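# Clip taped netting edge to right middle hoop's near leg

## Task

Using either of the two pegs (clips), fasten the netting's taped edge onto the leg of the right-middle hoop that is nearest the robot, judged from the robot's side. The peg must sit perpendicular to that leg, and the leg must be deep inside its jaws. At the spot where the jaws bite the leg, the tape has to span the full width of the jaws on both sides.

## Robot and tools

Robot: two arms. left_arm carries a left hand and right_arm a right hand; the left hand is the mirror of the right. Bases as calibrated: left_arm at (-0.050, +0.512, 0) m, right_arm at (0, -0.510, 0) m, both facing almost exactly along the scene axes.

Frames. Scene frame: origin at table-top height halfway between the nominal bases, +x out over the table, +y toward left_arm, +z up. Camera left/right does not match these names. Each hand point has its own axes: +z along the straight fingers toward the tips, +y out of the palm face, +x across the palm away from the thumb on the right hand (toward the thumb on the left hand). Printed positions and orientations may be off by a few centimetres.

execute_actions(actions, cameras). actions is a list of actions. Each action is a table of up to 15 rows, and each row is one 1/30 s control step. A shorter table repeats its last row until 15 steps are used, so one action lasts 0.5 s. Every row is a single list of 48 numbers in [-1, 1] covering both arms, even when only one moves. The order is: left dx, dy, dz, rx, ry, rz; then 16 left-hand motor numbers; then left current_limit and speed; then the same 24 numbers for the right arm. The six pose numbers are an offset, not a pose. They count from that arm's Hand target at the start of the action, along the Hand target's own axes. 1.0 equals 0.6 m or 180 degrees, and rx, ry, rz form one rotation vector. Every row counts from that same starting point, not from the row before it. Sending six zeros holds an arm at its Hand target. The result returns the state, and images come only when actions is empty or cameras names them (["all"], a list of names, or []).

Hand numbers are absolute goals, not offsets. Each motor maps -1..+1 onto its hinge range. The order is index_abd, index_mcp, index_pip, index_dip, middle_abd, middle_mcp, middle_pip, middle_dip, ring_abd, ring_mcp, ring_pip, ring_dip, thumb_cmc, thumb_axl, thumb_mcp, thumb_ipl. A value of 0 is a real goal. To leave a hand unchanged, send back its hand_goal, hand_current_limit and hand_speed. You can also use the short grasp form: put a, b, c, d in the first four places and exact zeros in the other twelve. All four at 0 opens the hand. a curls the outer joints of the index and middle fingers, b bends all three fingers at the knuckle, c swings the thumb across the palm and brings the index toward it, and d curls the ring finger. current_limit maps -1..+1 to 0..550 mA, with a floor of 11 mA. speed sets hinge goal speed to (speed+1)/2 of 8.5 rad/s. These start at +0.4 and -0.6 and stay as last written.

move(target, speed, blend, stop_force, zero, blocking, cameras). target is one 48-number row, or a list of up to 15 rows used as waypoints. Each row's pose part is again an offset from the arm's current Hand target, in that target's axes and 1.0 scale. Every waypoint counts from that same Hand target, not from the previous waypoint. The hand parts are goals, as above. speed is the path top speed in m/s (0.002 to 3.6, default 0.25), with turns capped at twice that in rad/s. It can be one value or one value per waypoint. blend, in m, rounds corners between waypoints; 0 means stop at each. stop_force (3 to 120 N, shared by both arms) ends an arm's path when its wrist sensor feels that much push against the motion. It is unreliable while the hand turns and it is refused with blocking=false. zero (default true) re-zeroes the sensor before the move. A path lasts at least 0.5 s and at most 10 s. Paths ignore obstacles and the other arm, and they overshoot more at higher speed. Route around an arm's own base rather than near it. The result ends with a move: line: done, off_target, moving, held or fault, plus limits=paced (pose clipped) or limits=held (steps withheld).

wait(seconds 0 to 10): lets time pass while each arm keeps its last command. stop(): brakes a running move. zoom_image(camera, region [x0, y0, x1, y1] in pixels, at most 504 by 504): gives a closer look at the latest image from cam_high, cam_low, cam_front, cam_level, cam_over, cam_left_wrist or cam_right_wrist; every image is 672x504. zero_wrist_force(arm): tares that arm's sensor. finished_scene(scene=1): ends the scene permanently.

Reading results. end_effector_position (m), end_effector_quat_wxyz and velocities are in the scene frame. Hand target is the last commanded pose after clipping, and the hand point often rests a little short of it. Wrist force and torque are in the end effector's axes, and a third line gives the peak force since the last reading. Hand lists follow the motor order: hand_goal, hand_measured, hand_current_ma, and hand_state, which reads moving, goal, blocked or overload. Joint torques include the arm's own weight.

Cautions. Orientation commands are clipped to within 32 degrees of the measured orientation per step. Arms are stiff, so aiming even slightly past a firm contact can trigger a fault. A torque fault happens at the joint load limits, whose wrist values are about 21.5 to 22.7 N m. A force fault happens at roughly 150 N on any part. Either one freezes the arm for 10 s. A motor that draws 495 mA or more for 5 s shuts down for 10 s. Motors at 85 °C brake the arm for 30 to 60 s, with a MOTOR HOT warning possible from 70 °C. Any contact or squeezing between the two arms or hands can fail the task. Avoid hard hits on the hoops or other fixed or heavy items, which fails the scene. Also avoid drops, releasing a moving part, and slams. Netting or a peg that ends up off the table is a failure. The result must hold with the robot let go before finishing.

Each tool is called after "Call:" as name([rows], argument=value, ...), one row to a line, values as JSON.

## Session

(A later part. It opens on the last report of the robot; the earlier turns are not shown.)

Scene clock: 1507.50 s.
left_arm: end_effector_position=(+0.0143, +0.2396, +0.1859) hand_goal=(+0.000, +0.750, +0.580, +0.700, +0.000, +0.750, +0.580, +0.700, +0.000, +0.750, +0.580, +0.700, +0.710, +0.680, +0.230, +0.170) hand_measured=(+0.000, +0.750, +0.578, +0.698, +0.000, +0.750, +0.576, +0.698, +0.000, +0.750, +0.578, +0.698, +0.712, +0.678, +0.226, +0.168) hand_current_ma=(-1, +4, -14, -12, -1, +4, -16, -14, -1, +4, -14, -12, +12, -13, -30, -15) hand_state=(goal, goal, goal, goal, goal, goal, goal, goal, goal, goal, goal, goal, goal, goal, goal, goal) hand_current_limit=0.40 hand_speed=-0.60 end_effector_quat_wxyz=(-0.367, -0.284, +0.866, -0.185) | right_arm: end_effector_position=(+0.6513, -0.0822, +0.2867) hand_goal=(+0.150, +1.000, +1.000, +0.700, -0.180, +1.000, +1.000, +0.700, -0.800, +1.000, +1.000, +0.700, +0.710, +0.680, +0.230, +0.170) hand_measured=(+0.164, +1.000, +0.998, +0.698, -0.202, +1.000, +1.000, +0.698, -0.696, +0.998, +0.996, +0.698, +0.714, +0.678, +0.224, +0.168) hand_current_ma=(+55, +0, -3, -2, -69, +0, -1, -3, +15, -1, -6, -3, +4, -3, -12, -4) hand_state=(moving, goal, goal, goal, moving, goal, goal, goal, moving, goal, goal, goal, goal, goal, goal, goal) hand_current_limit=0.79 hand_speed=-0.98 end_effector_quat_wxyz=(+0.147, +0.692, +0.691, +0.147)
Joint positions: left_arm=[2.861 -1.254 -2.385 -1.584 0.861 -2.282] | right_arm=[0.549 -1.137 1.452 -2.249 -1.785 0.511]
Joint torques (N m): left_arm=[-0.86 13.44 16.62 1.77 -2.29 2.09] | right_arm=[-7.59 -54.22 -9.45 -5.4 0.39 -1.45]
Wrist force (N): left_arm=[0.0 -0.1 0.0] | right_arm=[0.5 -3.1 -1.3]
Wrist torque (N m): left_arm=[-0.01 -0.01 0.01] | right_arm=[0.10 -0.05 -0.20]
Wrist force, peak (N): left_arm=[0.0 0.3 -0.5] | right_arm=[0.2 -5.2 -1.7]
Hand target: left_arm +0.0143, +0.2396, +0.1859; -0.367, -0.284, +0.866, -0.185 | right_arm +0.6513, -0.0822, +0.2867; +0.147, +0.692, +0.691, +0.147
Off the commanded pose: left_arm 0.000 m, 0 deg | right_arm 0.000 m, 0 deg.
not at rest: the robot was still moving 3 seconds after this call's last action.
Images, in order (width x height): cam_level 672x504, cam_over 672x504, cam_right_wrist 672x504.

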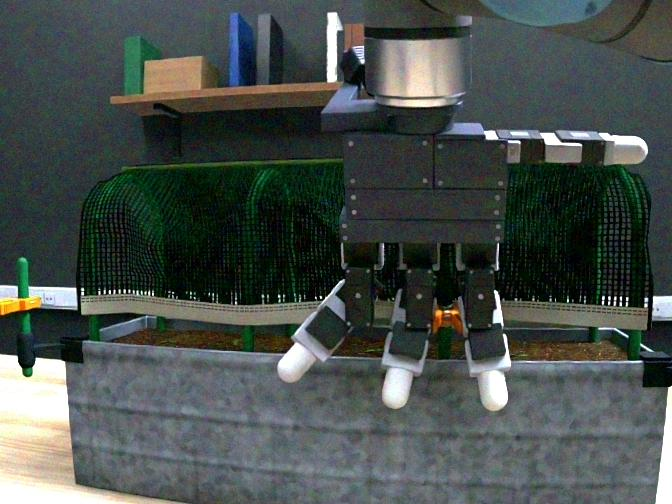

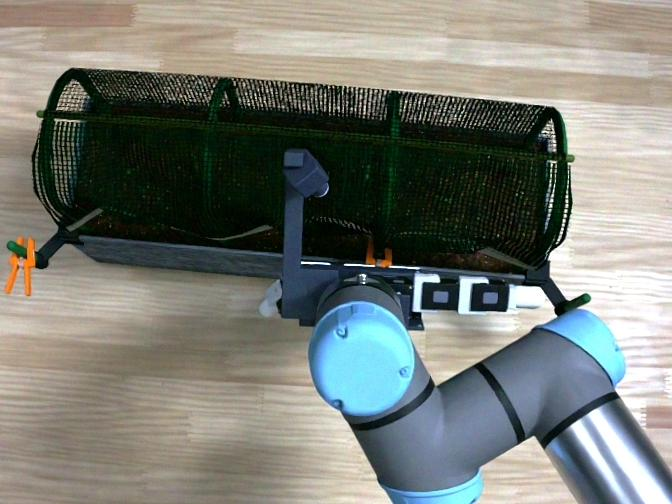

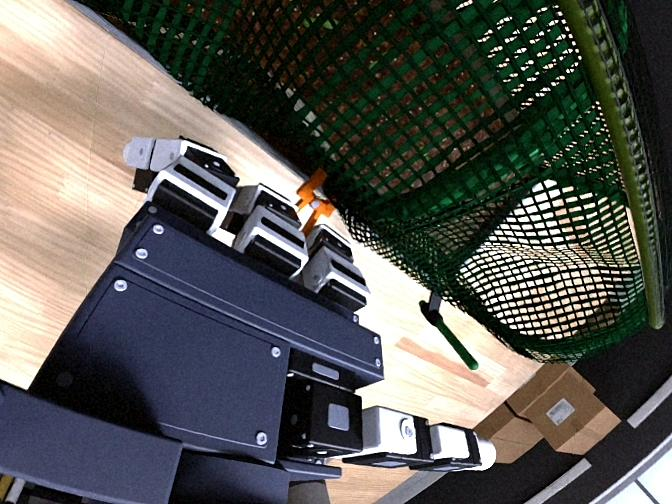

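Call:
execute_actions([
  [[0,0,0,0,0,0,0,0,0,0,0,0,0,0,0,0,0,0,0,0,0,0,0.4,-0.6,0,0,0,0,0,0,0.30,1.0,1.0,0.70,-0.33,1.0,1.0,0.70,-0.80,1.0,1.0,0.70,0.71,0.68,0.23,0.17,0.79,-0.985]],
  [[0,0,0,0,0,0,0,0,0,0,0,0,0,0,0,0,0,0,0,0,0,0,0.4,-0.6,0,0,0,0,0,0,0.30,1.0,1.0,0.70,-0.33,1.0,1.0,0.70,-0.80,1.0,1.0,0.70,0.71,0.68,0.23,0.17,0.79,-0.985]],
], cameras=["cam_level","cam_over","cam_right_wrist"])

Call:
zoom_image(camera="cam_level", region=[422, 292, 474, 344])

Call:
zoom_image(camera="cam_over", region=[350, 220, 410, 280])

Call:
zoom_image(camera="cam_right_wrist", region=[270, 120, 370, 220])

Scene clock: 1518.03 s.
left_arm: end_effector_position=(+0.0143, +0.2396, +0.1859) hand_goal=(+0.000, +0.750, +0.580, +0.700, +0.000, +0.750, +0.580, +0.700, +0.000, +0.750, +0.580, +0.700, +0.710, +0.680, +0.230, +0.170) hand_measured=(+0.000, +0.750, +0.578, +0.698, +0.000, +0.750, +0.576, +0.698, +0.000, +0.750, +0.578, +0.698, +0.712, +0.678, +0.226, +0.168) hand_current_ma=(-1, +4, -14, -12, -1, +4, -16, -14, -1, +4, -14, -12, +12, -13, -30, -15) hand_state=(goal, goal, goal, goal, goal, goal, goal, goal, goal, goal, goal, goal, goal, goal, goal, goal) hand_current_limit=0.40 hand_speed=-0.60 end_effector_quat_wxyz=(-0.367, -0.284, +0.866, -0.185) | right_arm: end_effector_position=(+0.6513, -0.0822, +0.2867) hand_goal=(+0.300, +1.000, +1.000, +0.700, -0.330, +1.000, +1.000, +0.700, -0.800, +1.000, +1.000, +0.700, +0.710, +0.680, +0.230, +0.170) hand_measured=(+0.294, +1.000, +0.998, +0.698, -0.324, +1.000, +1.000, +0.698, -0.790, +0.998, +0.996, +0.698, +0.714, +0.678, +0.224, +0.168) hand_current_ma=(-7, +0, -3, -2, +9, +0, -1, -3, +14, -1, -6, -3, +4, -3, -12, -4) hand_state=(goal, goal, goal, goal, goal, goal, goal, goal, goal, goal, goal, goal, goal, goal, goal, goal) hand_current_limit=0.79 hand_speed=-0.98 end_effector_quat_wxyz=(+0.147, +0.692, +0.691, +0.147)
Joint positions: left_arm=[2.861 -1.254 -2.385 -1.584 0.861 -2.282] | right_arm=[0.549 -1.137 1.452 -2.249 -1.785 0.511]
Joint torques (N m): left_arm=[0.36 14.53 15.13 1.55 -2.29 2.13] | right_arm=[-8.53 -52.09 -10.22 -5.26 0.01 -1.47]
Wrist force (N): left_arm=[0.1 0.0 0.0] | right_arm=[0.1 0.4 0.0]
Wrist torque (N m): left_arm=[-0.01 -0.01 0.01] | right_arm=[-0.06 -0.04 -0.22]
Wrist force, peak (N): left_arm=[0.0 0.1 -0.6] | right_arm=[0.2 -3.4 -1.2]
Hand target: left_arm +0.0143, +0.2396, +0.1859; -0.367, -0.284, +0.866, -0.185 | right_arm +0.6513, -0.0822, +0.2867; +0.147, +0.692, +0.691, +0.147
Off the commanded pose: left_arm 0.000 m, 0 deg | right_arm 0.000 m, 0 deg.
Images, in order (width x height): cam_level 672x504, cam_over 672x504, cam_right_wrist 672x504.

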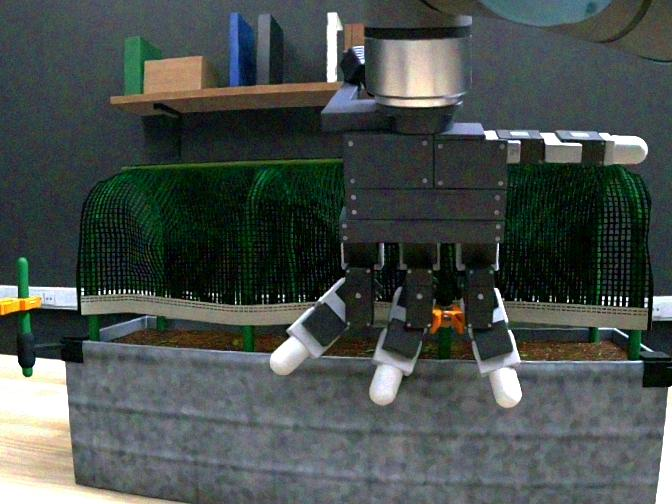

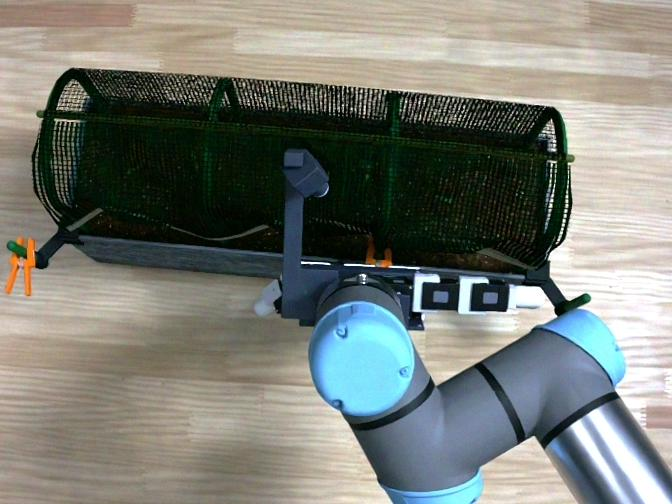

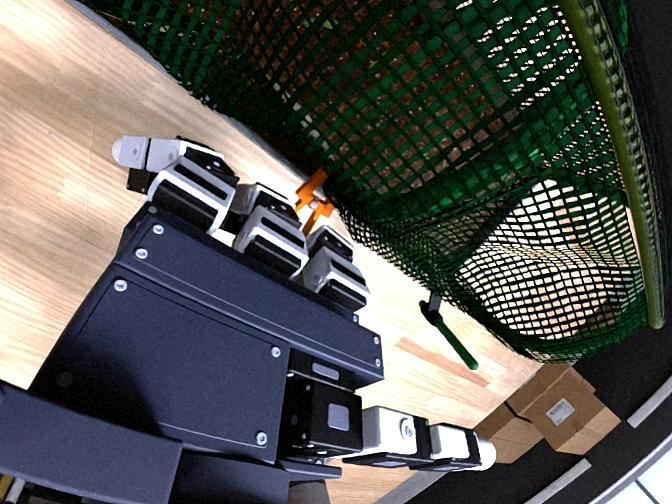

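Scaled by 9.692 from the camera's 672x504 image, which has a finer 960x720 frame.

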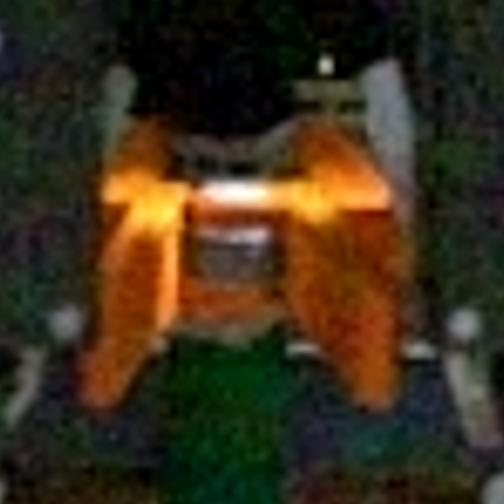

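Scaled by 8.400 from the camera's 672x504 image, which has a finer 960x720 frame.

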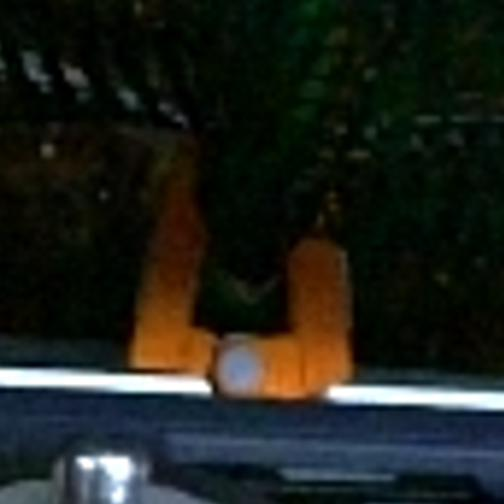

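Scaled by 5.040 from the camera's 672x504 image, which has a finer 960x720 frame.

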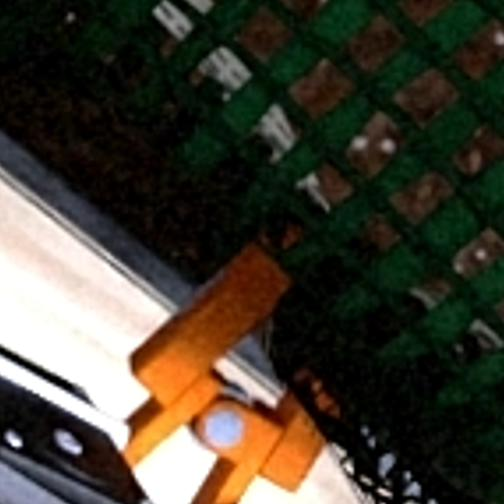

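Call:
execute_actions([
  [[0,0,0,0,0,0,0,0,0,0,0,0,0,0,0,0,0,0,0,0,0,0,0.4,-0.6,0,0,0,0,0,0,0.60,1.0,1.0,0.70,-0.60,1.0,1.0,0.70,-0.80,1.0,1.0,0.70,0.71,0.68,0.23,0.17,0.4,-0.96]],
  [[0,0,0,0,0,0,0,0,0,0,0,0,0,0,0,0,0,0,0,0,0,0,0.4,-0.6,0,0,0,0,0,0,0.60,1.0,1.0,0.70,-0.60,1.0,1.0,0.70,-0.80,1.0,1.0,0.70,0.71,0.68,0.23,0.17,0.4,-0.96]],
], cameras=["cam_level","cam_over","cam_right_wrist"])

Call:
zoom_image(camera="cam_level", region=[422, 292, 474, 344])

Call:
zoom_image(camera="cam_over", region=[350, 220, 410, 280])

Call:
zoom_image(camera="cam_right_wrist", region=[270, 120, 370, 220])

Scene clock: 1543.77 s.
left_arm: end_effector_position=(+0.0143, +0.2396, +0.1859) hand_goal=(+0.000, +0.750, +0.580, +0.700, +0.000, +0.750, +0.580, +0.700, +0.000, +0.750, +0.580, +0.700, +0.710, +0.680, +0.230, +0.170) hand_measured=(+0.000, +0.750, +0.578, +0.698, +0.000, +0.750, +0.576, +0.698, +0.000, +0.750, +0.578, +0.698, +0.712, +0.678, +0.226, +0.168) hand_current_ma=(-1, +4, -14, -12, -1, +4, -16, -14, -1, +4, -14, -12, +12, -13, -30, -15) hand_state=(goal, goal, goal, goal, goal, goal, goal, goal, goal, goal, goal, goal, goal, goal, goal, goal) hand_current_limit=0.40 hand_speed=-0.60 end_effector_quat_wxyz=(-0.367, -0.284, +0.866, -0.185) | right_arm: end_effector_position=(+0.6513, -0.0822, +0.2867) hand_goal=(+0.600, +1.000, +1.000, +0.700, -0.600, +1.000, +1.000, +0.700, -0.800, +1.000, +1.000, +0.700, +0.710, +0.680, +0.230, +0.170) hand_measured=(+0.592, +1.000, +0.998, +0.698, -0.566, +1.000, +1.000, +0.698, -0.790, +0.998, +0.996, +0.698, +0.714, +0.678, +0.224, +0.168) hand_current_ma=(-11, +0, -3, -2, +68, +0, -1, -3, +14, -1, -6, -3, +4, -3, -12, -4) hand_state=(goal, goal, goal, goal, blocked, goal, goal, goal, goal, goal, goal, goal, goal, goal, goal, goal) hand_current_limit=0.40 hand_speed=-0.96 end_effector_quat_wxyz=(+0.147, +0.692, +0.691, +0.147)
Joint positions: left_arm=[2.861 -1.254 -2.385 -1.584 0.861 -2.282] | right_arm=[0.549 -1.137 1.452 -2.249 -1.785 0.511]
Joint torques (N m): left_arm=[-1.11 15.08 14.72 1.61 -2.48 1.88] | right_arm=[-8.9 -50.16 -10.2 -5.38 0.26 -1.41]
Wrist force (N): left_arm=[-0.1 0.0 -0.2] | right_arm=[0.0 0.0 -0.1]
Wrist torque (N m): left_arm=[0.02 0.00 0.00] | right_arm=[-0.09 -0.04 -0.23]
Wrist force, peak (N): left_arm=[0.3 -0.1 -0.4] | right_arm=[0.2 0.4 -0.3]
Hand target: left_arm +0.0143, +0.2396, +0.1859; -0.367, -0.284, +0.866, -0.185 | right_arm +0.6513, -0.0822, +0.2867; +0.147, +0.692, +0.691, +0.147
Off the commanded pose: left_arm 0.000 m, 0 deg | right_arm 0.000 m, 0 deg.
Images, in order (width x height): cam_level 672x504, cam_over 672x504, cam_right_wrist 672x504.

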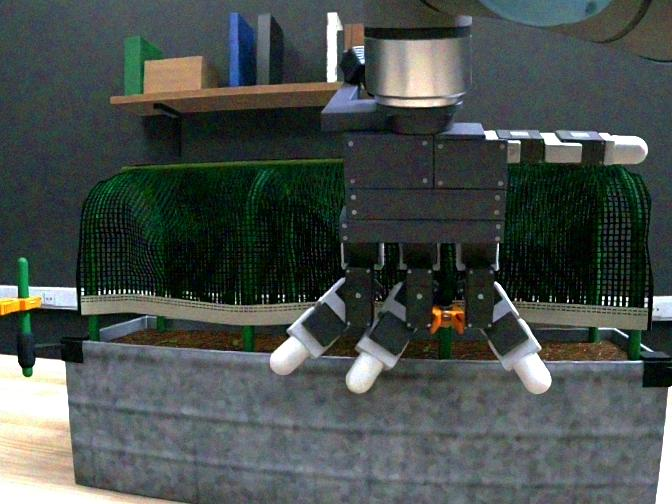

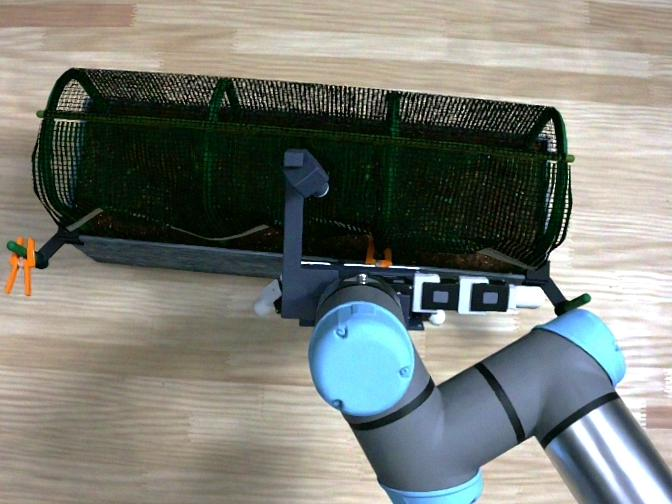

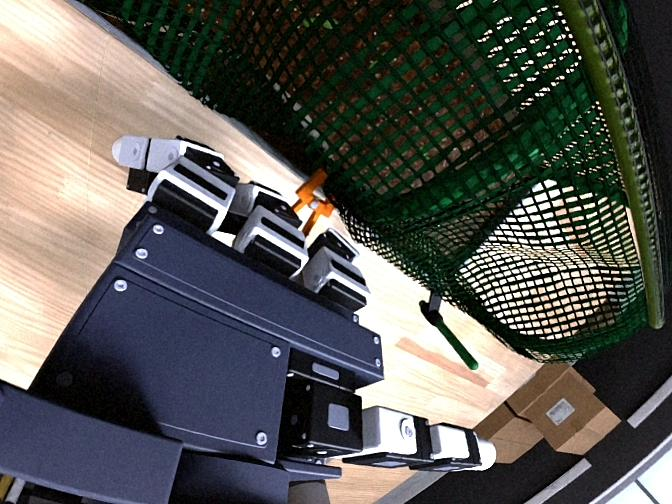

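Scaled by 9.692 from the camera's 672x504 image, which has a finer 960x720 frame.

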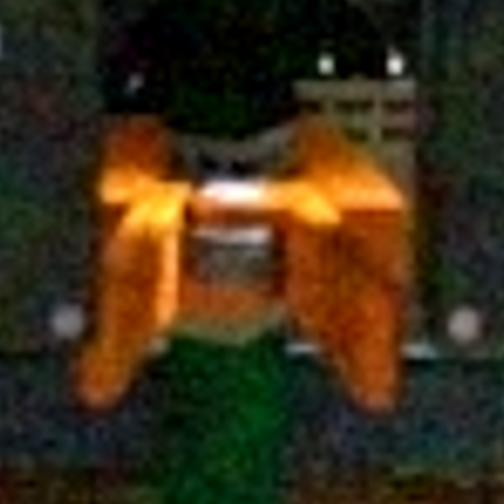

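Scaled by 8.400 from the camera's 672x504 image, which has a finer 960x720 frame.

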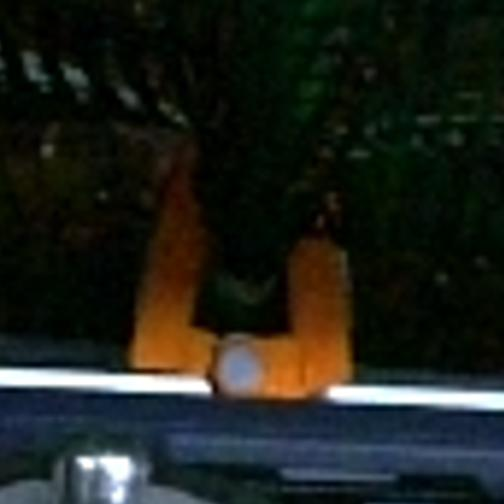

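Scaled by 5.040 from the camera's 672x504 image, which has a finer 960x720 frame.

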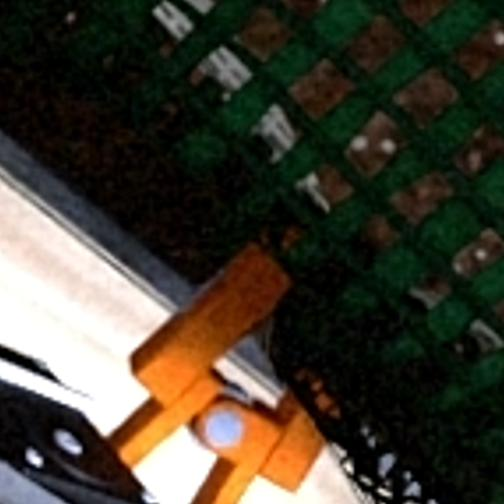

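Call:
move([
  [0,0,0,0,0,0,0,0,0,0,0,0,0,0,0,0,0,0,0,0,0,0,0.4,-0.6,0,0.01695,-0.03806,0,0,0,0.60,1.0,1.0,0.70,-0.56,1.0,1.0,0.70,-0.80,1.0,1.0,0.70,0.71,0.68,0.23,0.17,0.4,-0.96],
], speed=0.03, stop_force=5, cameras=["cam_level","cam_over","cam_right_wrist"])

Call:
zoom_image(camera="cam_level", region=[402, 272, 494, 364])

Scene clock: 1556.50 s.
left_arm: end_effector_position=(+0.0143, +0.2396, +0.1859) hand_goal=(+0.000, +0.750, +0.580, +0.700, +0.000, +0.750, +0.580, +0.700, +0.000, +0.750, +0.580, +0.700, +0.710, +0.680, +0.230, +0.170) hand_measured=(+0.000, +0.750, +0.578, +0.698, +0.000, +0.750, +0.576, +0.698, +0.000, +0.750, +0.578, +0.698, +0.712, +0.678, +0.226, +0.168) hand_current_ma=(-1, +4, -14, -12, -1, +4, -16, -14, -1, +4, -14, -12, +12, -13, -30, -15) hand_state=(goal, goal, goal, goal, goal, goal, goal, goal, goal, goal, goal, goal, goal, goal, goal, goal) hand_current_limit=0.40 hand_speed=-0.60 end_effector_quat_wxyz=(-0.367, -0.284, +0.866, -0.185) | right_arm: end_effector_position=(+0.6513, -0.0822, +0.3117) hand_goal=(+0.600, +1.000, +1.000, +0.700, -0.560, +1.000, +1.000, +0.700, -0.800, +1.000, +1.000, +0.700, +0.710, +0.680, +0.230, +0.170) hand_measured=(+0.592, +1.000, +0.998, +0.698, -0.560, +1.000, +1.000, +0.698, -0.790, +0.998, +0.996, +0.698, +0.714, +0.678, +0.224, +0.168) hand_current_ma=(-11, +0, -3, -2, +0, +0, -1, -3, +14, -1, -6, -3, +4, -3, -12, -4) hand_state=(goal, goal, goal, goal, goal, goal, goal, goal, goal, goal, goal, goal, goal, goal, goal, goal) hand_current_limit=0.40 hand_speed=-0.96 end_effector_quat_wxyz=(+0.147, +0.692, +0.691, +0.147)
Joint positions: left_arm=[2.861 -1.254 -2.385 -1.584 0.861 -2.282] | right_arm=[0.549 -1.153 1.41 -2.191 -1.785 0.511]
Joint torques (N m): left_arm=[-0.3 15.1 15.82 1.61 -2.56 1.86] | right_arm=[-7.57 -26.35 -8.48 -5.31 0.17 0.67]
Wrist force (N): left_arm=[-0.2 0.1 -0.1] | right_arm=[0.2 0.0 -0.1]
Wrist torque (N m): left_arm=[0.01 0.02 -0.02] | right_arm=[-0.11 -0.05 -0.19]
Wrist force, peak (N): left_arm=[0.0 0.0 -0.5] | right_arm=[0.1 -0.2 0.6]
Hand target: left_arm +0.0143, +0.2396, +0.1859; -0.367, -0.284, +0.866, -0.185 | right_arm +0.6513, -0.0822, +0.3117; +0.147, +0.692, +0.691, +0.147
Off the commanded pose: left_arm 0.000 m, 0 deg | right_arm 0.000 m, 0 deg.
move: done
Images, in order (width x height): cam_level 672x504, cam_over 672x504, cam_right_wrist 672x504.

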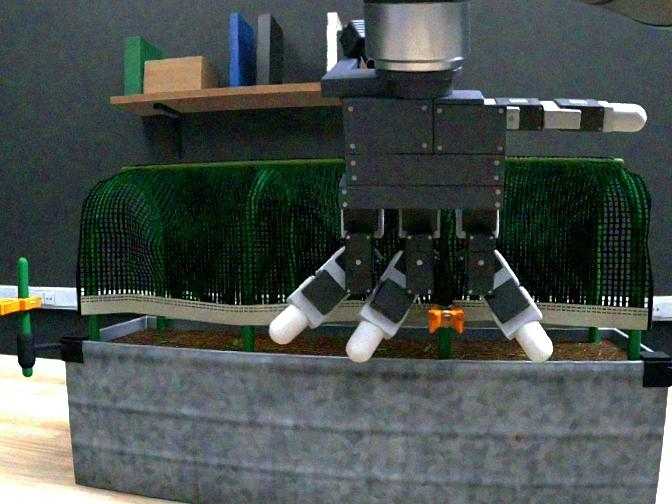

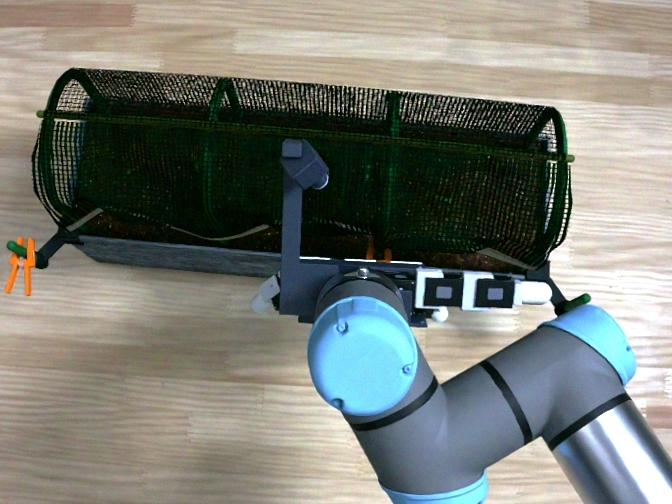

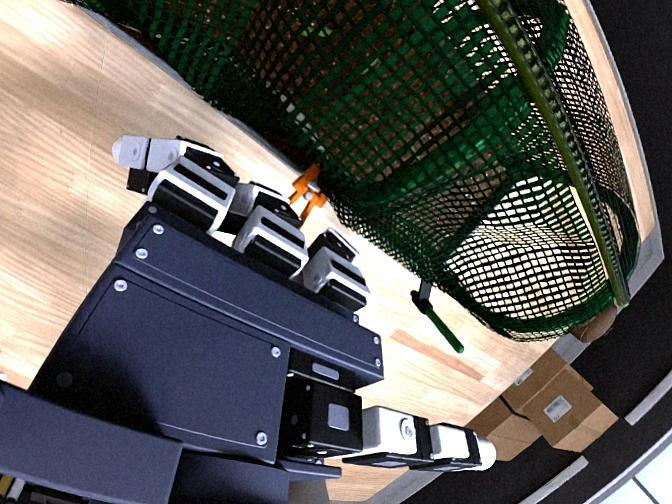

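Scaled by 5.478 from the camera's 672x504 image, which has a finer 960x720 frame.

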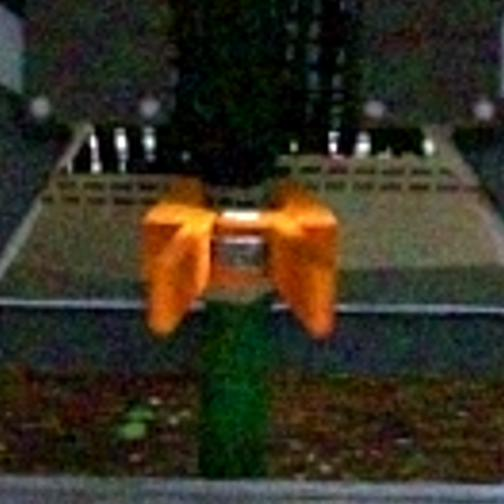

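Call:
move([
  [0,0,0,0,0,0,0,0,0,0,0,0,0,0,0,0,0,0,0,0,0,0,0.4,-0.6,0,-0.15225,-0.06778,0,0,0,0.60,1.0,1.0,0.70,-0.56,1.0,1.0,0.70,-0.80,1.0,1.0,0.70,0.71,0.68,0.23,0.17,0.4,-0.96],
], speed=0.06, stop_force=6, cameras=["all"])

Call:
zoom_image(camera="cam_level", region=[402, 272, 494, 364])

Call:
zoom_image(camera="cam_over", region=[340, 220, 420, 300])

Call:
zoom_image(camera="cam_front", region=[330, 200, 450, 320])

Call:
zoom_image(camera="cam_high", region=[295, 290, 375, 370])

Call:
zoom_image(camera="cam_right_wrist", region=[280, 60, 440, 220])

Scene clock: 1581.60 s.
left_arm: end_effector_position=(+0.0143, +0.2396, +0.1859) hand_goal=(+0.000, +0.750, +0.580, +0.700, +0.000, +0.750, +0.580, +0.700, +0.000, +0.750, +0.580, +0.700, +0.710, +0.680, +0.230, +0.170) hand_measured=(+0.000, +0.750, +0.578, +0.698, +0.000, +0.750, +0.576, +0.698, +0.000, +0.750, +0.578, +0.698, +0.712, +0.678, +0.226, +0.168) hand_current_ma=(-1, +4, -14, -12, -1, +4, -16, -14, -1, +4, -14, -12, +12, -13, -30, -15) hand_state=(goal, goal, goal, goal, goal, goal, goal, goal, goal, goal, goal, goal, goal, goal, goal, goal) hand_current_limit=0.40 hand_speed=-0.60 end_effector_quat_wxyz=(-0.367, -0.284, +0.866, -0.185) | right_arm: end_effector_position=(+0.5513, -0.0821, +0.3117) hand_goal=(+0.600, +1.000, +1.000, +0.700, -0.560, +1.000, +1.000, +0.700, -0.800, +1.000, +1.000, +0.700, +0.710, +0.680, +0.230, +0.170) hand_measured=(+0.592, +1.000, +0.998, +0.698, -0.560, +1.000, +1.000, +0.698, -0.790, +0.998, +0.996, +0.698, +0.714, +0.678, +0.224, +0.168) hand_current_ma=(-10, +0, -3, -2, +0, +0, -1, -3, +13, -1, -6, -3, +4, -3, -12, -4) hand_state=(goal, goal, goal, goal, goal, goal, goal, goal, goal, goal, goal, goal, goal, goal, goal, goal) hand_current_limit=0.40 hand_speed=-0.96 end_effector_quat_wxyz=(+0.147, +0.692, +0.691, +0.147)
Joint positions: left_arm=[2.861 -1.254 -2.385 -1.584 0.861 -2.282] | right_arm=[0.641 -1.316 1.628 -2.226 -1.817 0.599]
Joint torques (N m): left_arm=[0.09 14.83 15.85 1.52 -2.62 1.85] | right_arm=[-7.56 -20.34 -32.07 -1.99 0.84 -1.48]
Wrist force (N): left_arm=[-0.2 0.1 -0.2] | right_arm=[0.1 0.1 -0.1]
Wrist torque (N m): left_arm=[0.02 0.01 -0.01] | right_arm=[-0.10 -0.05 -0.22]
Wrist force, peak (N): left_arm=[0.0 0.2 -0.5] | right_arm=[-0.7 1.1 0.1]
Hand target: left_arm +0.0143, +0.2396, +0.1859; -0.367, -0.284, +0.866, -0.185 | right_arm +0.5513, -0.0821, +0.3117; +0.147, +0.692, +0.691, +0.147
Off the commanded pose: left_arm 0.000 m, 0 deg | right_arm 0.000 m, 0 deg.
move: done

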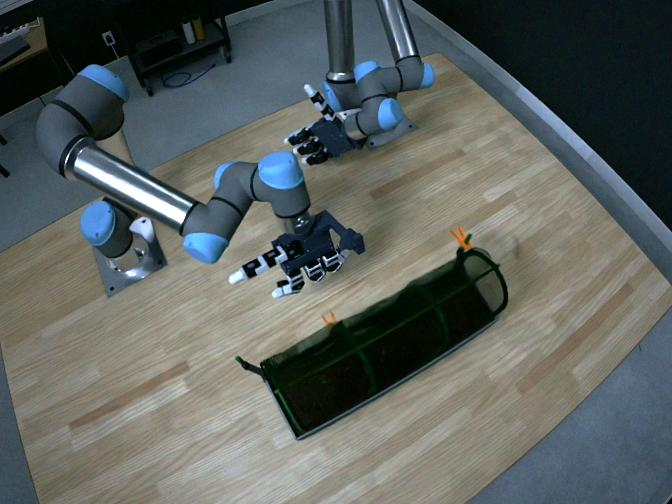

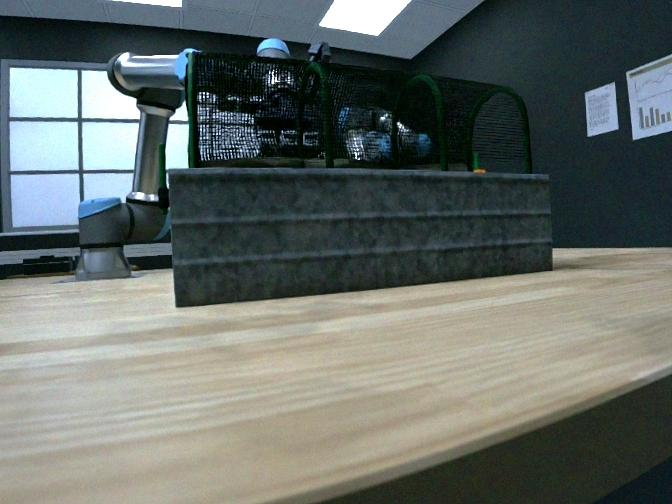

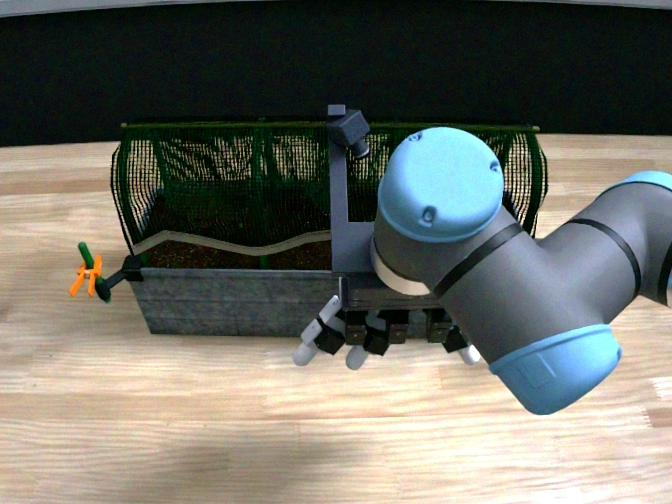

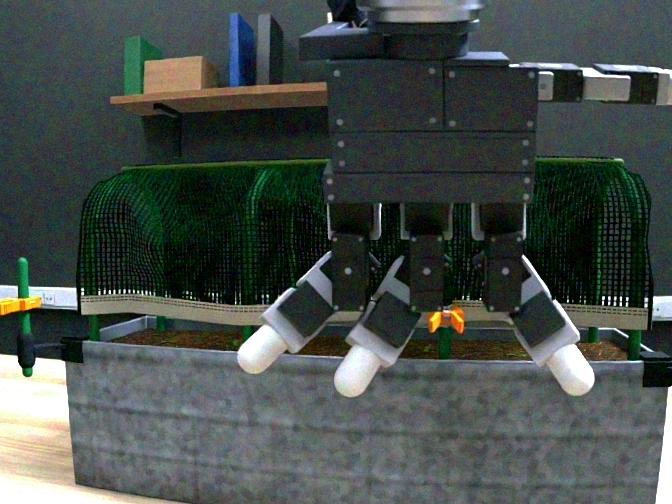

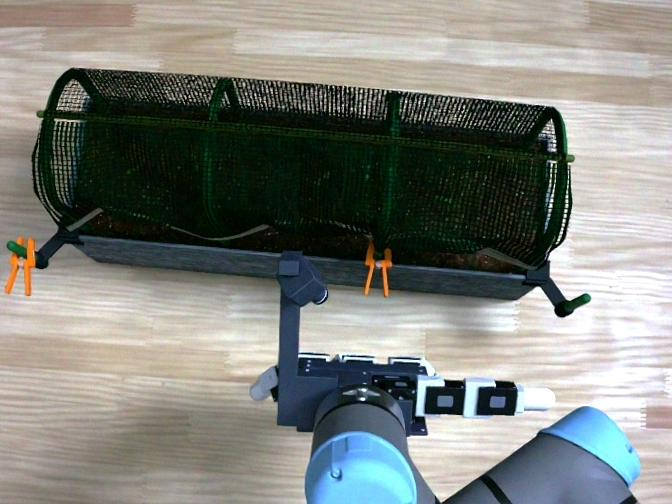

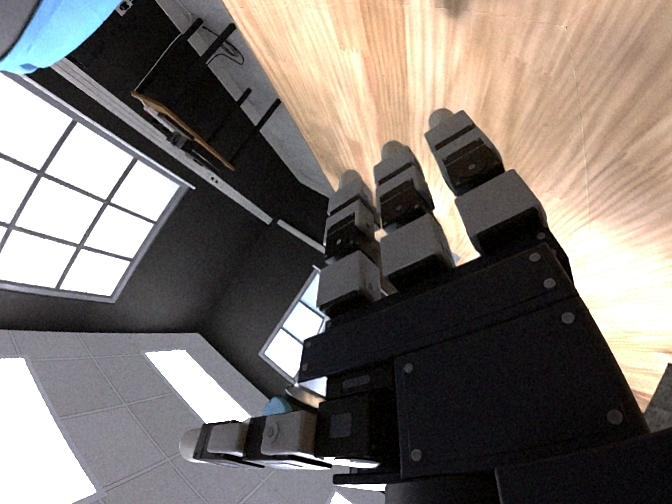

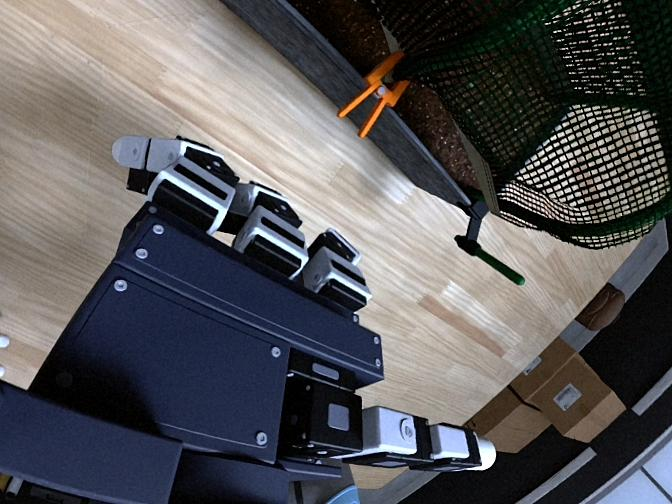

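Scaled by 5.478 from the camera's 672x504 image, which has a finer 960x720 frame.

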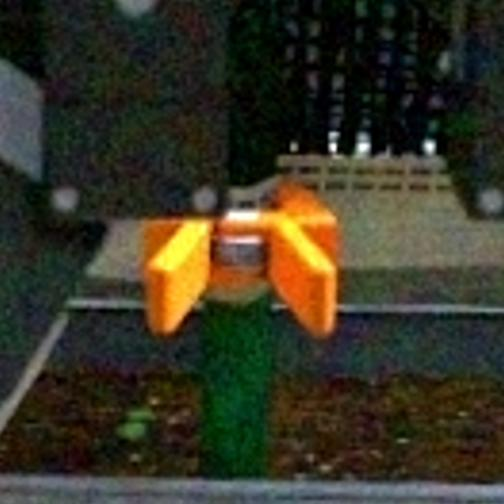

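Scaled by 6.300 from the camera's 672x504 image, which has a finer 960x720 frame.

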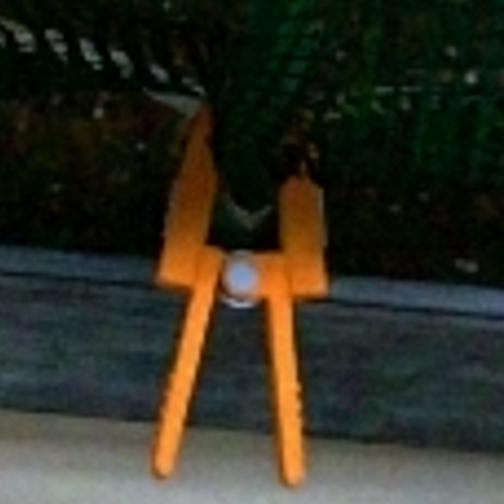

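Scaled by 4.200 from the camera's 672x504 image, which has a finer 960x720 frame.

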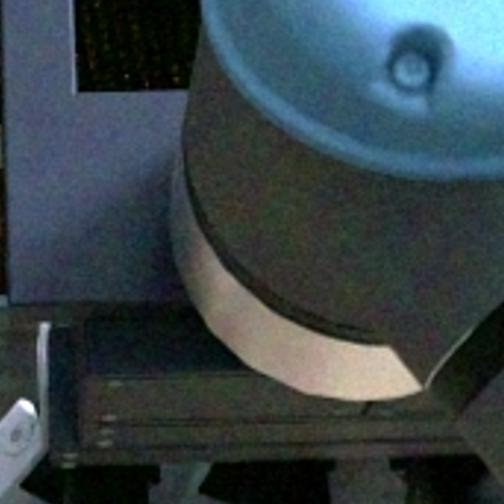

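Scaled by 6.300 from the camera's 672x504 image, which has a finer 960x720 frame.

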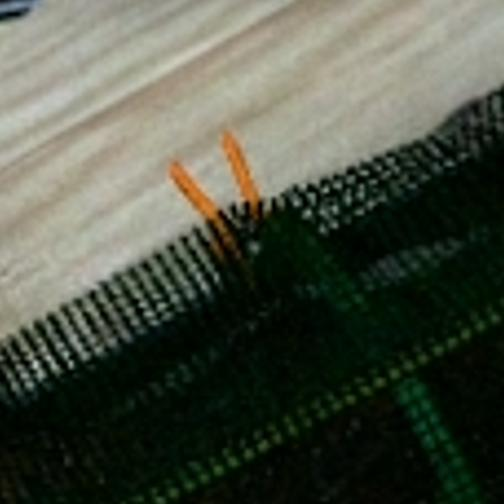

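Scaled by 3.150 from the camera's 672x504 image, which has a finer 960x720 frame.

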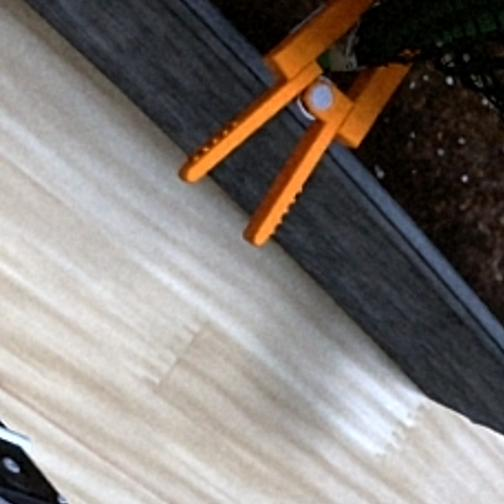

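Call:
move([
  [0,0,0,0,0,0,0,0,0,0,0,0,0,0,0,0,0,0,0,0,0,0,0.4,-0.6,-0.333,-0.0845,-0.22,0,0,0,0.60,1.0,1.0,0.70,-0.56,1.0,1.0,0.70,-0.80,1.0,1.0,0.70,0.71,0.68,0.23,0.17,0.4,-0.96],
], speed=0.15, cameras=["all"])

Call:
zoom_image(camera="cam_level", region=[402, 272, 494, 364])

Call:
zoom_image(camera="cam_front", region=[345, 210, 445, 310])

Call:
zoom_image(camera="cam_over", region=[340, 220, 420, 300])

Call:
zoom_image(camera="cam_low", region=[290, 130, 350, 190])

Scene clock: 1597.73 s.
left_arm: end_effector_position=(+0.0143, +0.2396, +0.1859) hand_goal=(+0.000, +0.750, +0.580, +0.700, +0.000, +0.750, +0.580, +0.700, +0.000, +0.750, +0.580, +0.700, +0.710, +0.680, +0.230, +0.170) hand_measured=(+0.000, +0.750, +0.578, +0.698, +0.000, +0.750, +0.576, +0.698, +0.000, +0.750, +0.578, +0.698, +0.712, +0.678, +0.226, +0.168) hand_current_ma=(-1, +4, -14, -12, -1, +4, -16, -14, -1, +4, -14, -12, +12, -13, -30, -15) hand_state=(goal, goal, goal, goal, goal, goal, goal, goal, goal, goal, goal, goal, goal, goal, goal, goal) hand_current_limit=0.40 hand_speed=-0.60 end_effector_quat_wxyz=(-0.367, -0.284, +0.866, -0.185) | right_arm: end_effector_position=(+0.4511, -0.2818, +0.4115) hand_goal=(+0.600, +1.000, +1.000, +0.700, -0.560, +1.000, +1.000, +0.700, -0.800, +1.000, +1.000, +0.700, +0.710, +0.680, +0.230, +0.170) hand_measured=(+0.594, +1.000, +0.998, +0.698, -0.560, +1.000, +1.000, +0.698, -0.792, +0.998, +0.996, +0.698, +0.714, +0.678, +0.224, +0.168) hand_current_ma=(-9, +0, -3, -2, +0, +0, -1, -3, +11, -1, -5, -3, +5, -3, -12, -4) hand_state=(goal, goal, goal, goal, goal, goal, goal, goal, goal, goal, goal, goal, goal, goal, goal, goal) hand_current_limit=0.40 hand_speed=-0.96 end_effector_quat_wxyz=(+0.147, +0.692, +0.691, +0.147)
Joint positions: left_arm=[2.861 -1.254 -2.385 -1.584 0.861 -2.282] | right_arm=[0.368 -1.887 1.933 -2.011 -1.718 0.339]
Joint torques (N m): left_arm=[-1.17 13.6 15.66 1.41 -2.8 1.95] | right_arm=[2.76 -18.01 -32.09 -4.23 -1.6 -0.04]
Wrist force (N): left_arm=[0.0 0.0 -0.1] | right_arm=[0.1 0.1 0.1]
Wrist torque (N m): left_arm=[0.00 -0.01 0.01] | right_arm=[-0.11 -0.06 -0.06]
Wrist force, peak (N): left_arm=[0.0 0.2 -0.5] | right_arm=[3.0 -3.0 -0.9]
Hand target: left_arm +0.0143, +0.2396, +0.1859; -0.367, -0.284, +0.866, -0.185 | right_arm +0.4511, -0.2818, +0.4116; +0.147, +0.692, +0.691, +0.147
Off the commanded pose: left_arm 0.000 m, 0 deg | right_arm 0.000 m, 0 deg.
move: done

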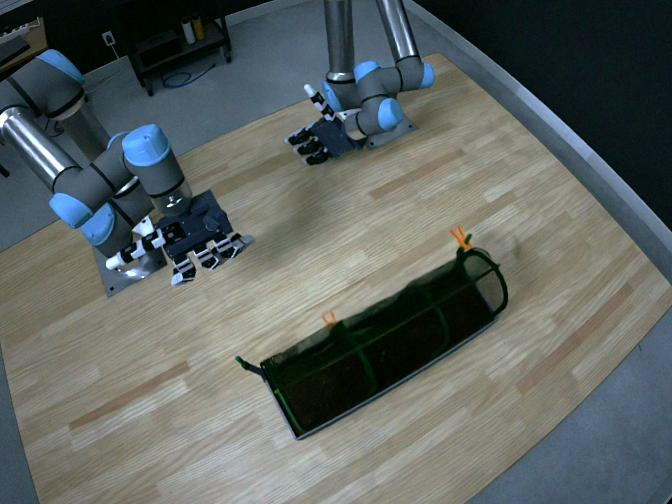

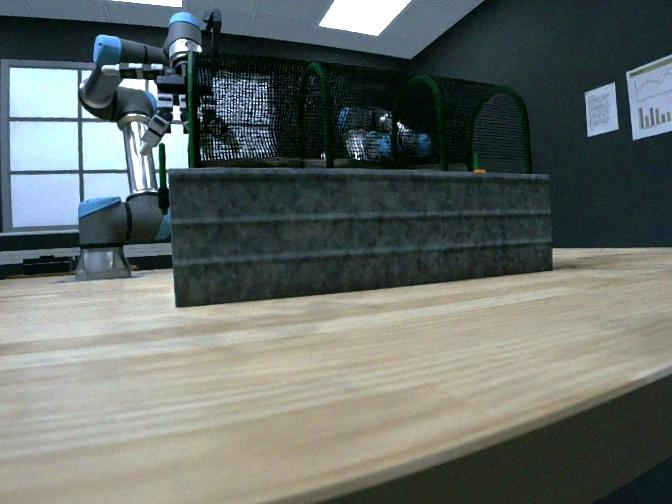

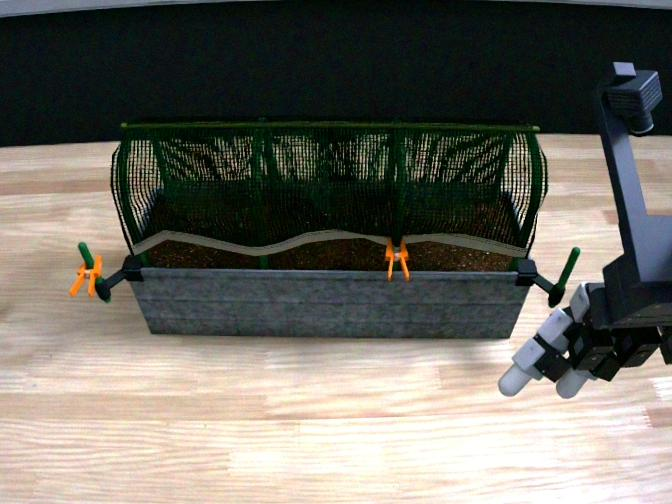

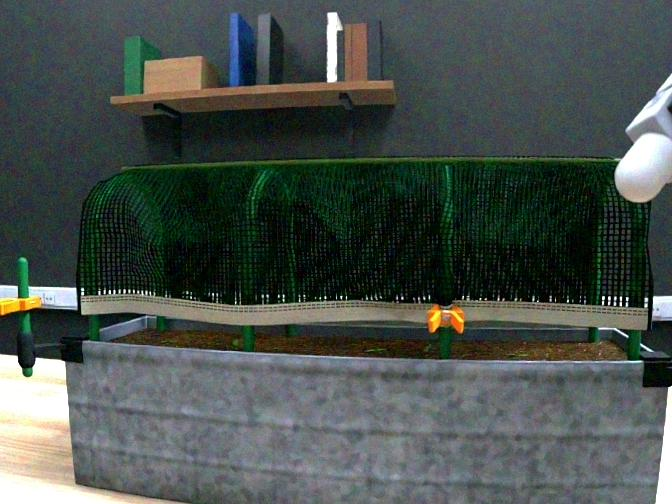

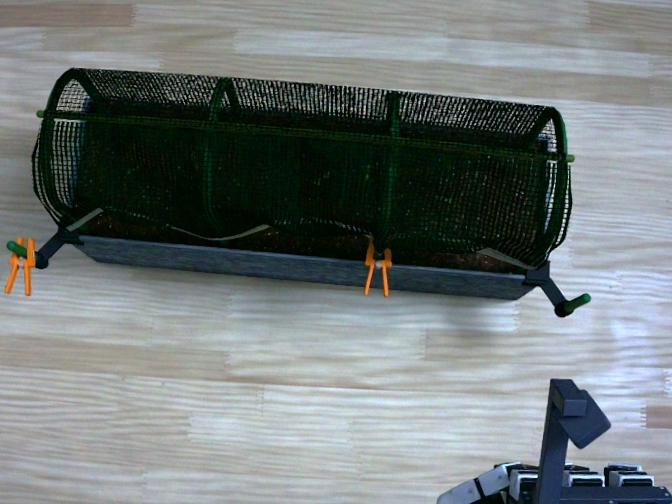

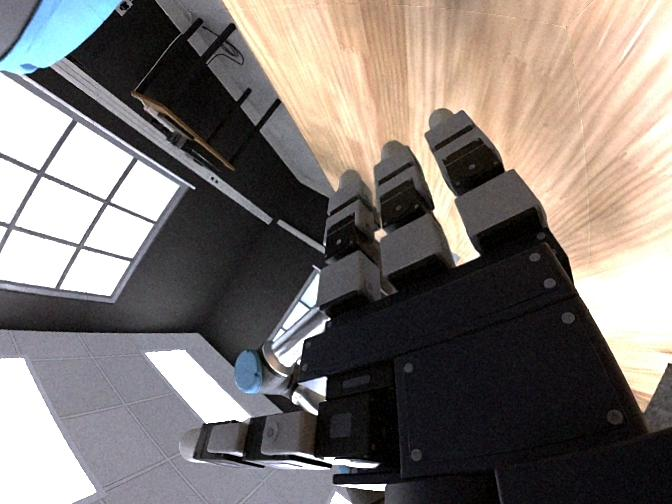

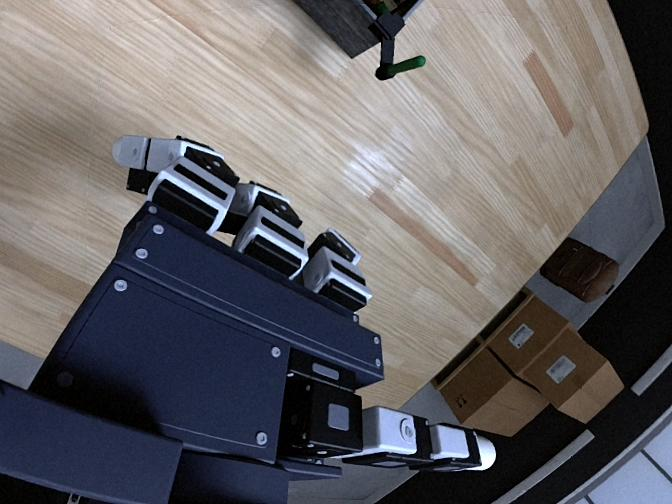

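Scaled by 5.478 from the camera's 672x504 image, which has a finer 960x720 frame.

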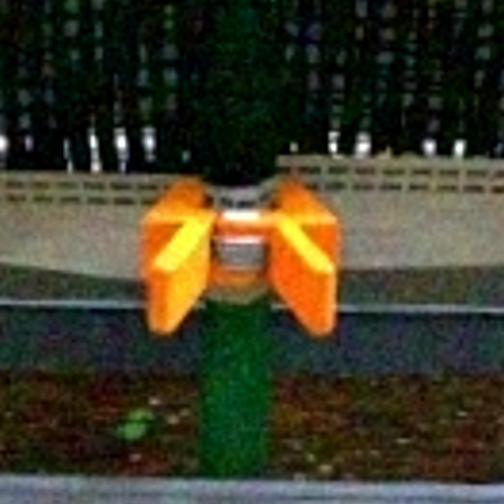

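Scaled by 5.040 from the camera's 672x504 image, which has a finer 960x720 frame.

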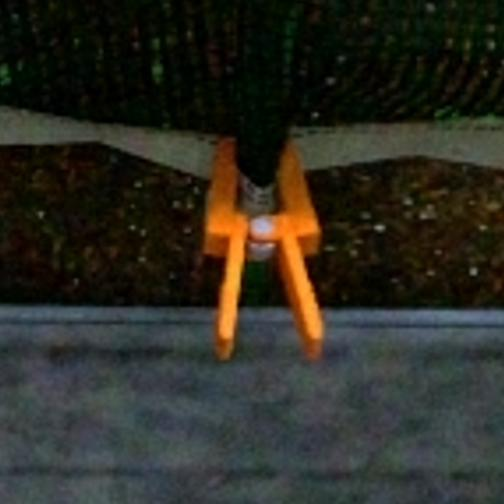

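Scaled by 6.300 from the camera's 672x504 image, which has a finer 960x720 frame.

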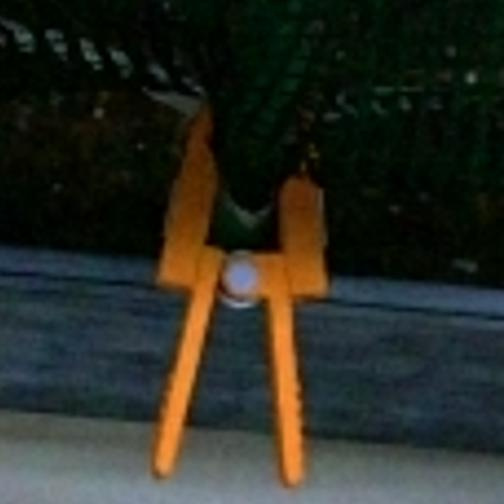

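Scaled by 8.400 from the camera's 672x504 image, which has a finer 960x720 frame.

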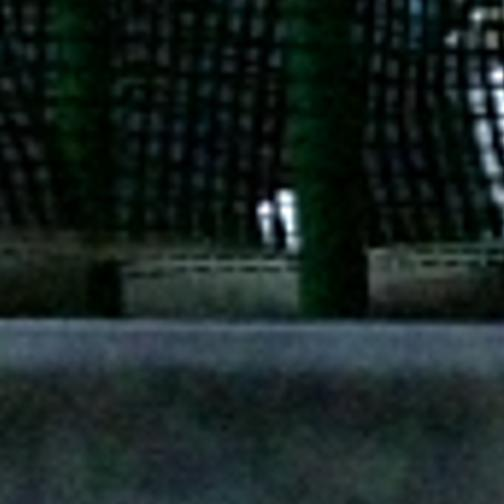

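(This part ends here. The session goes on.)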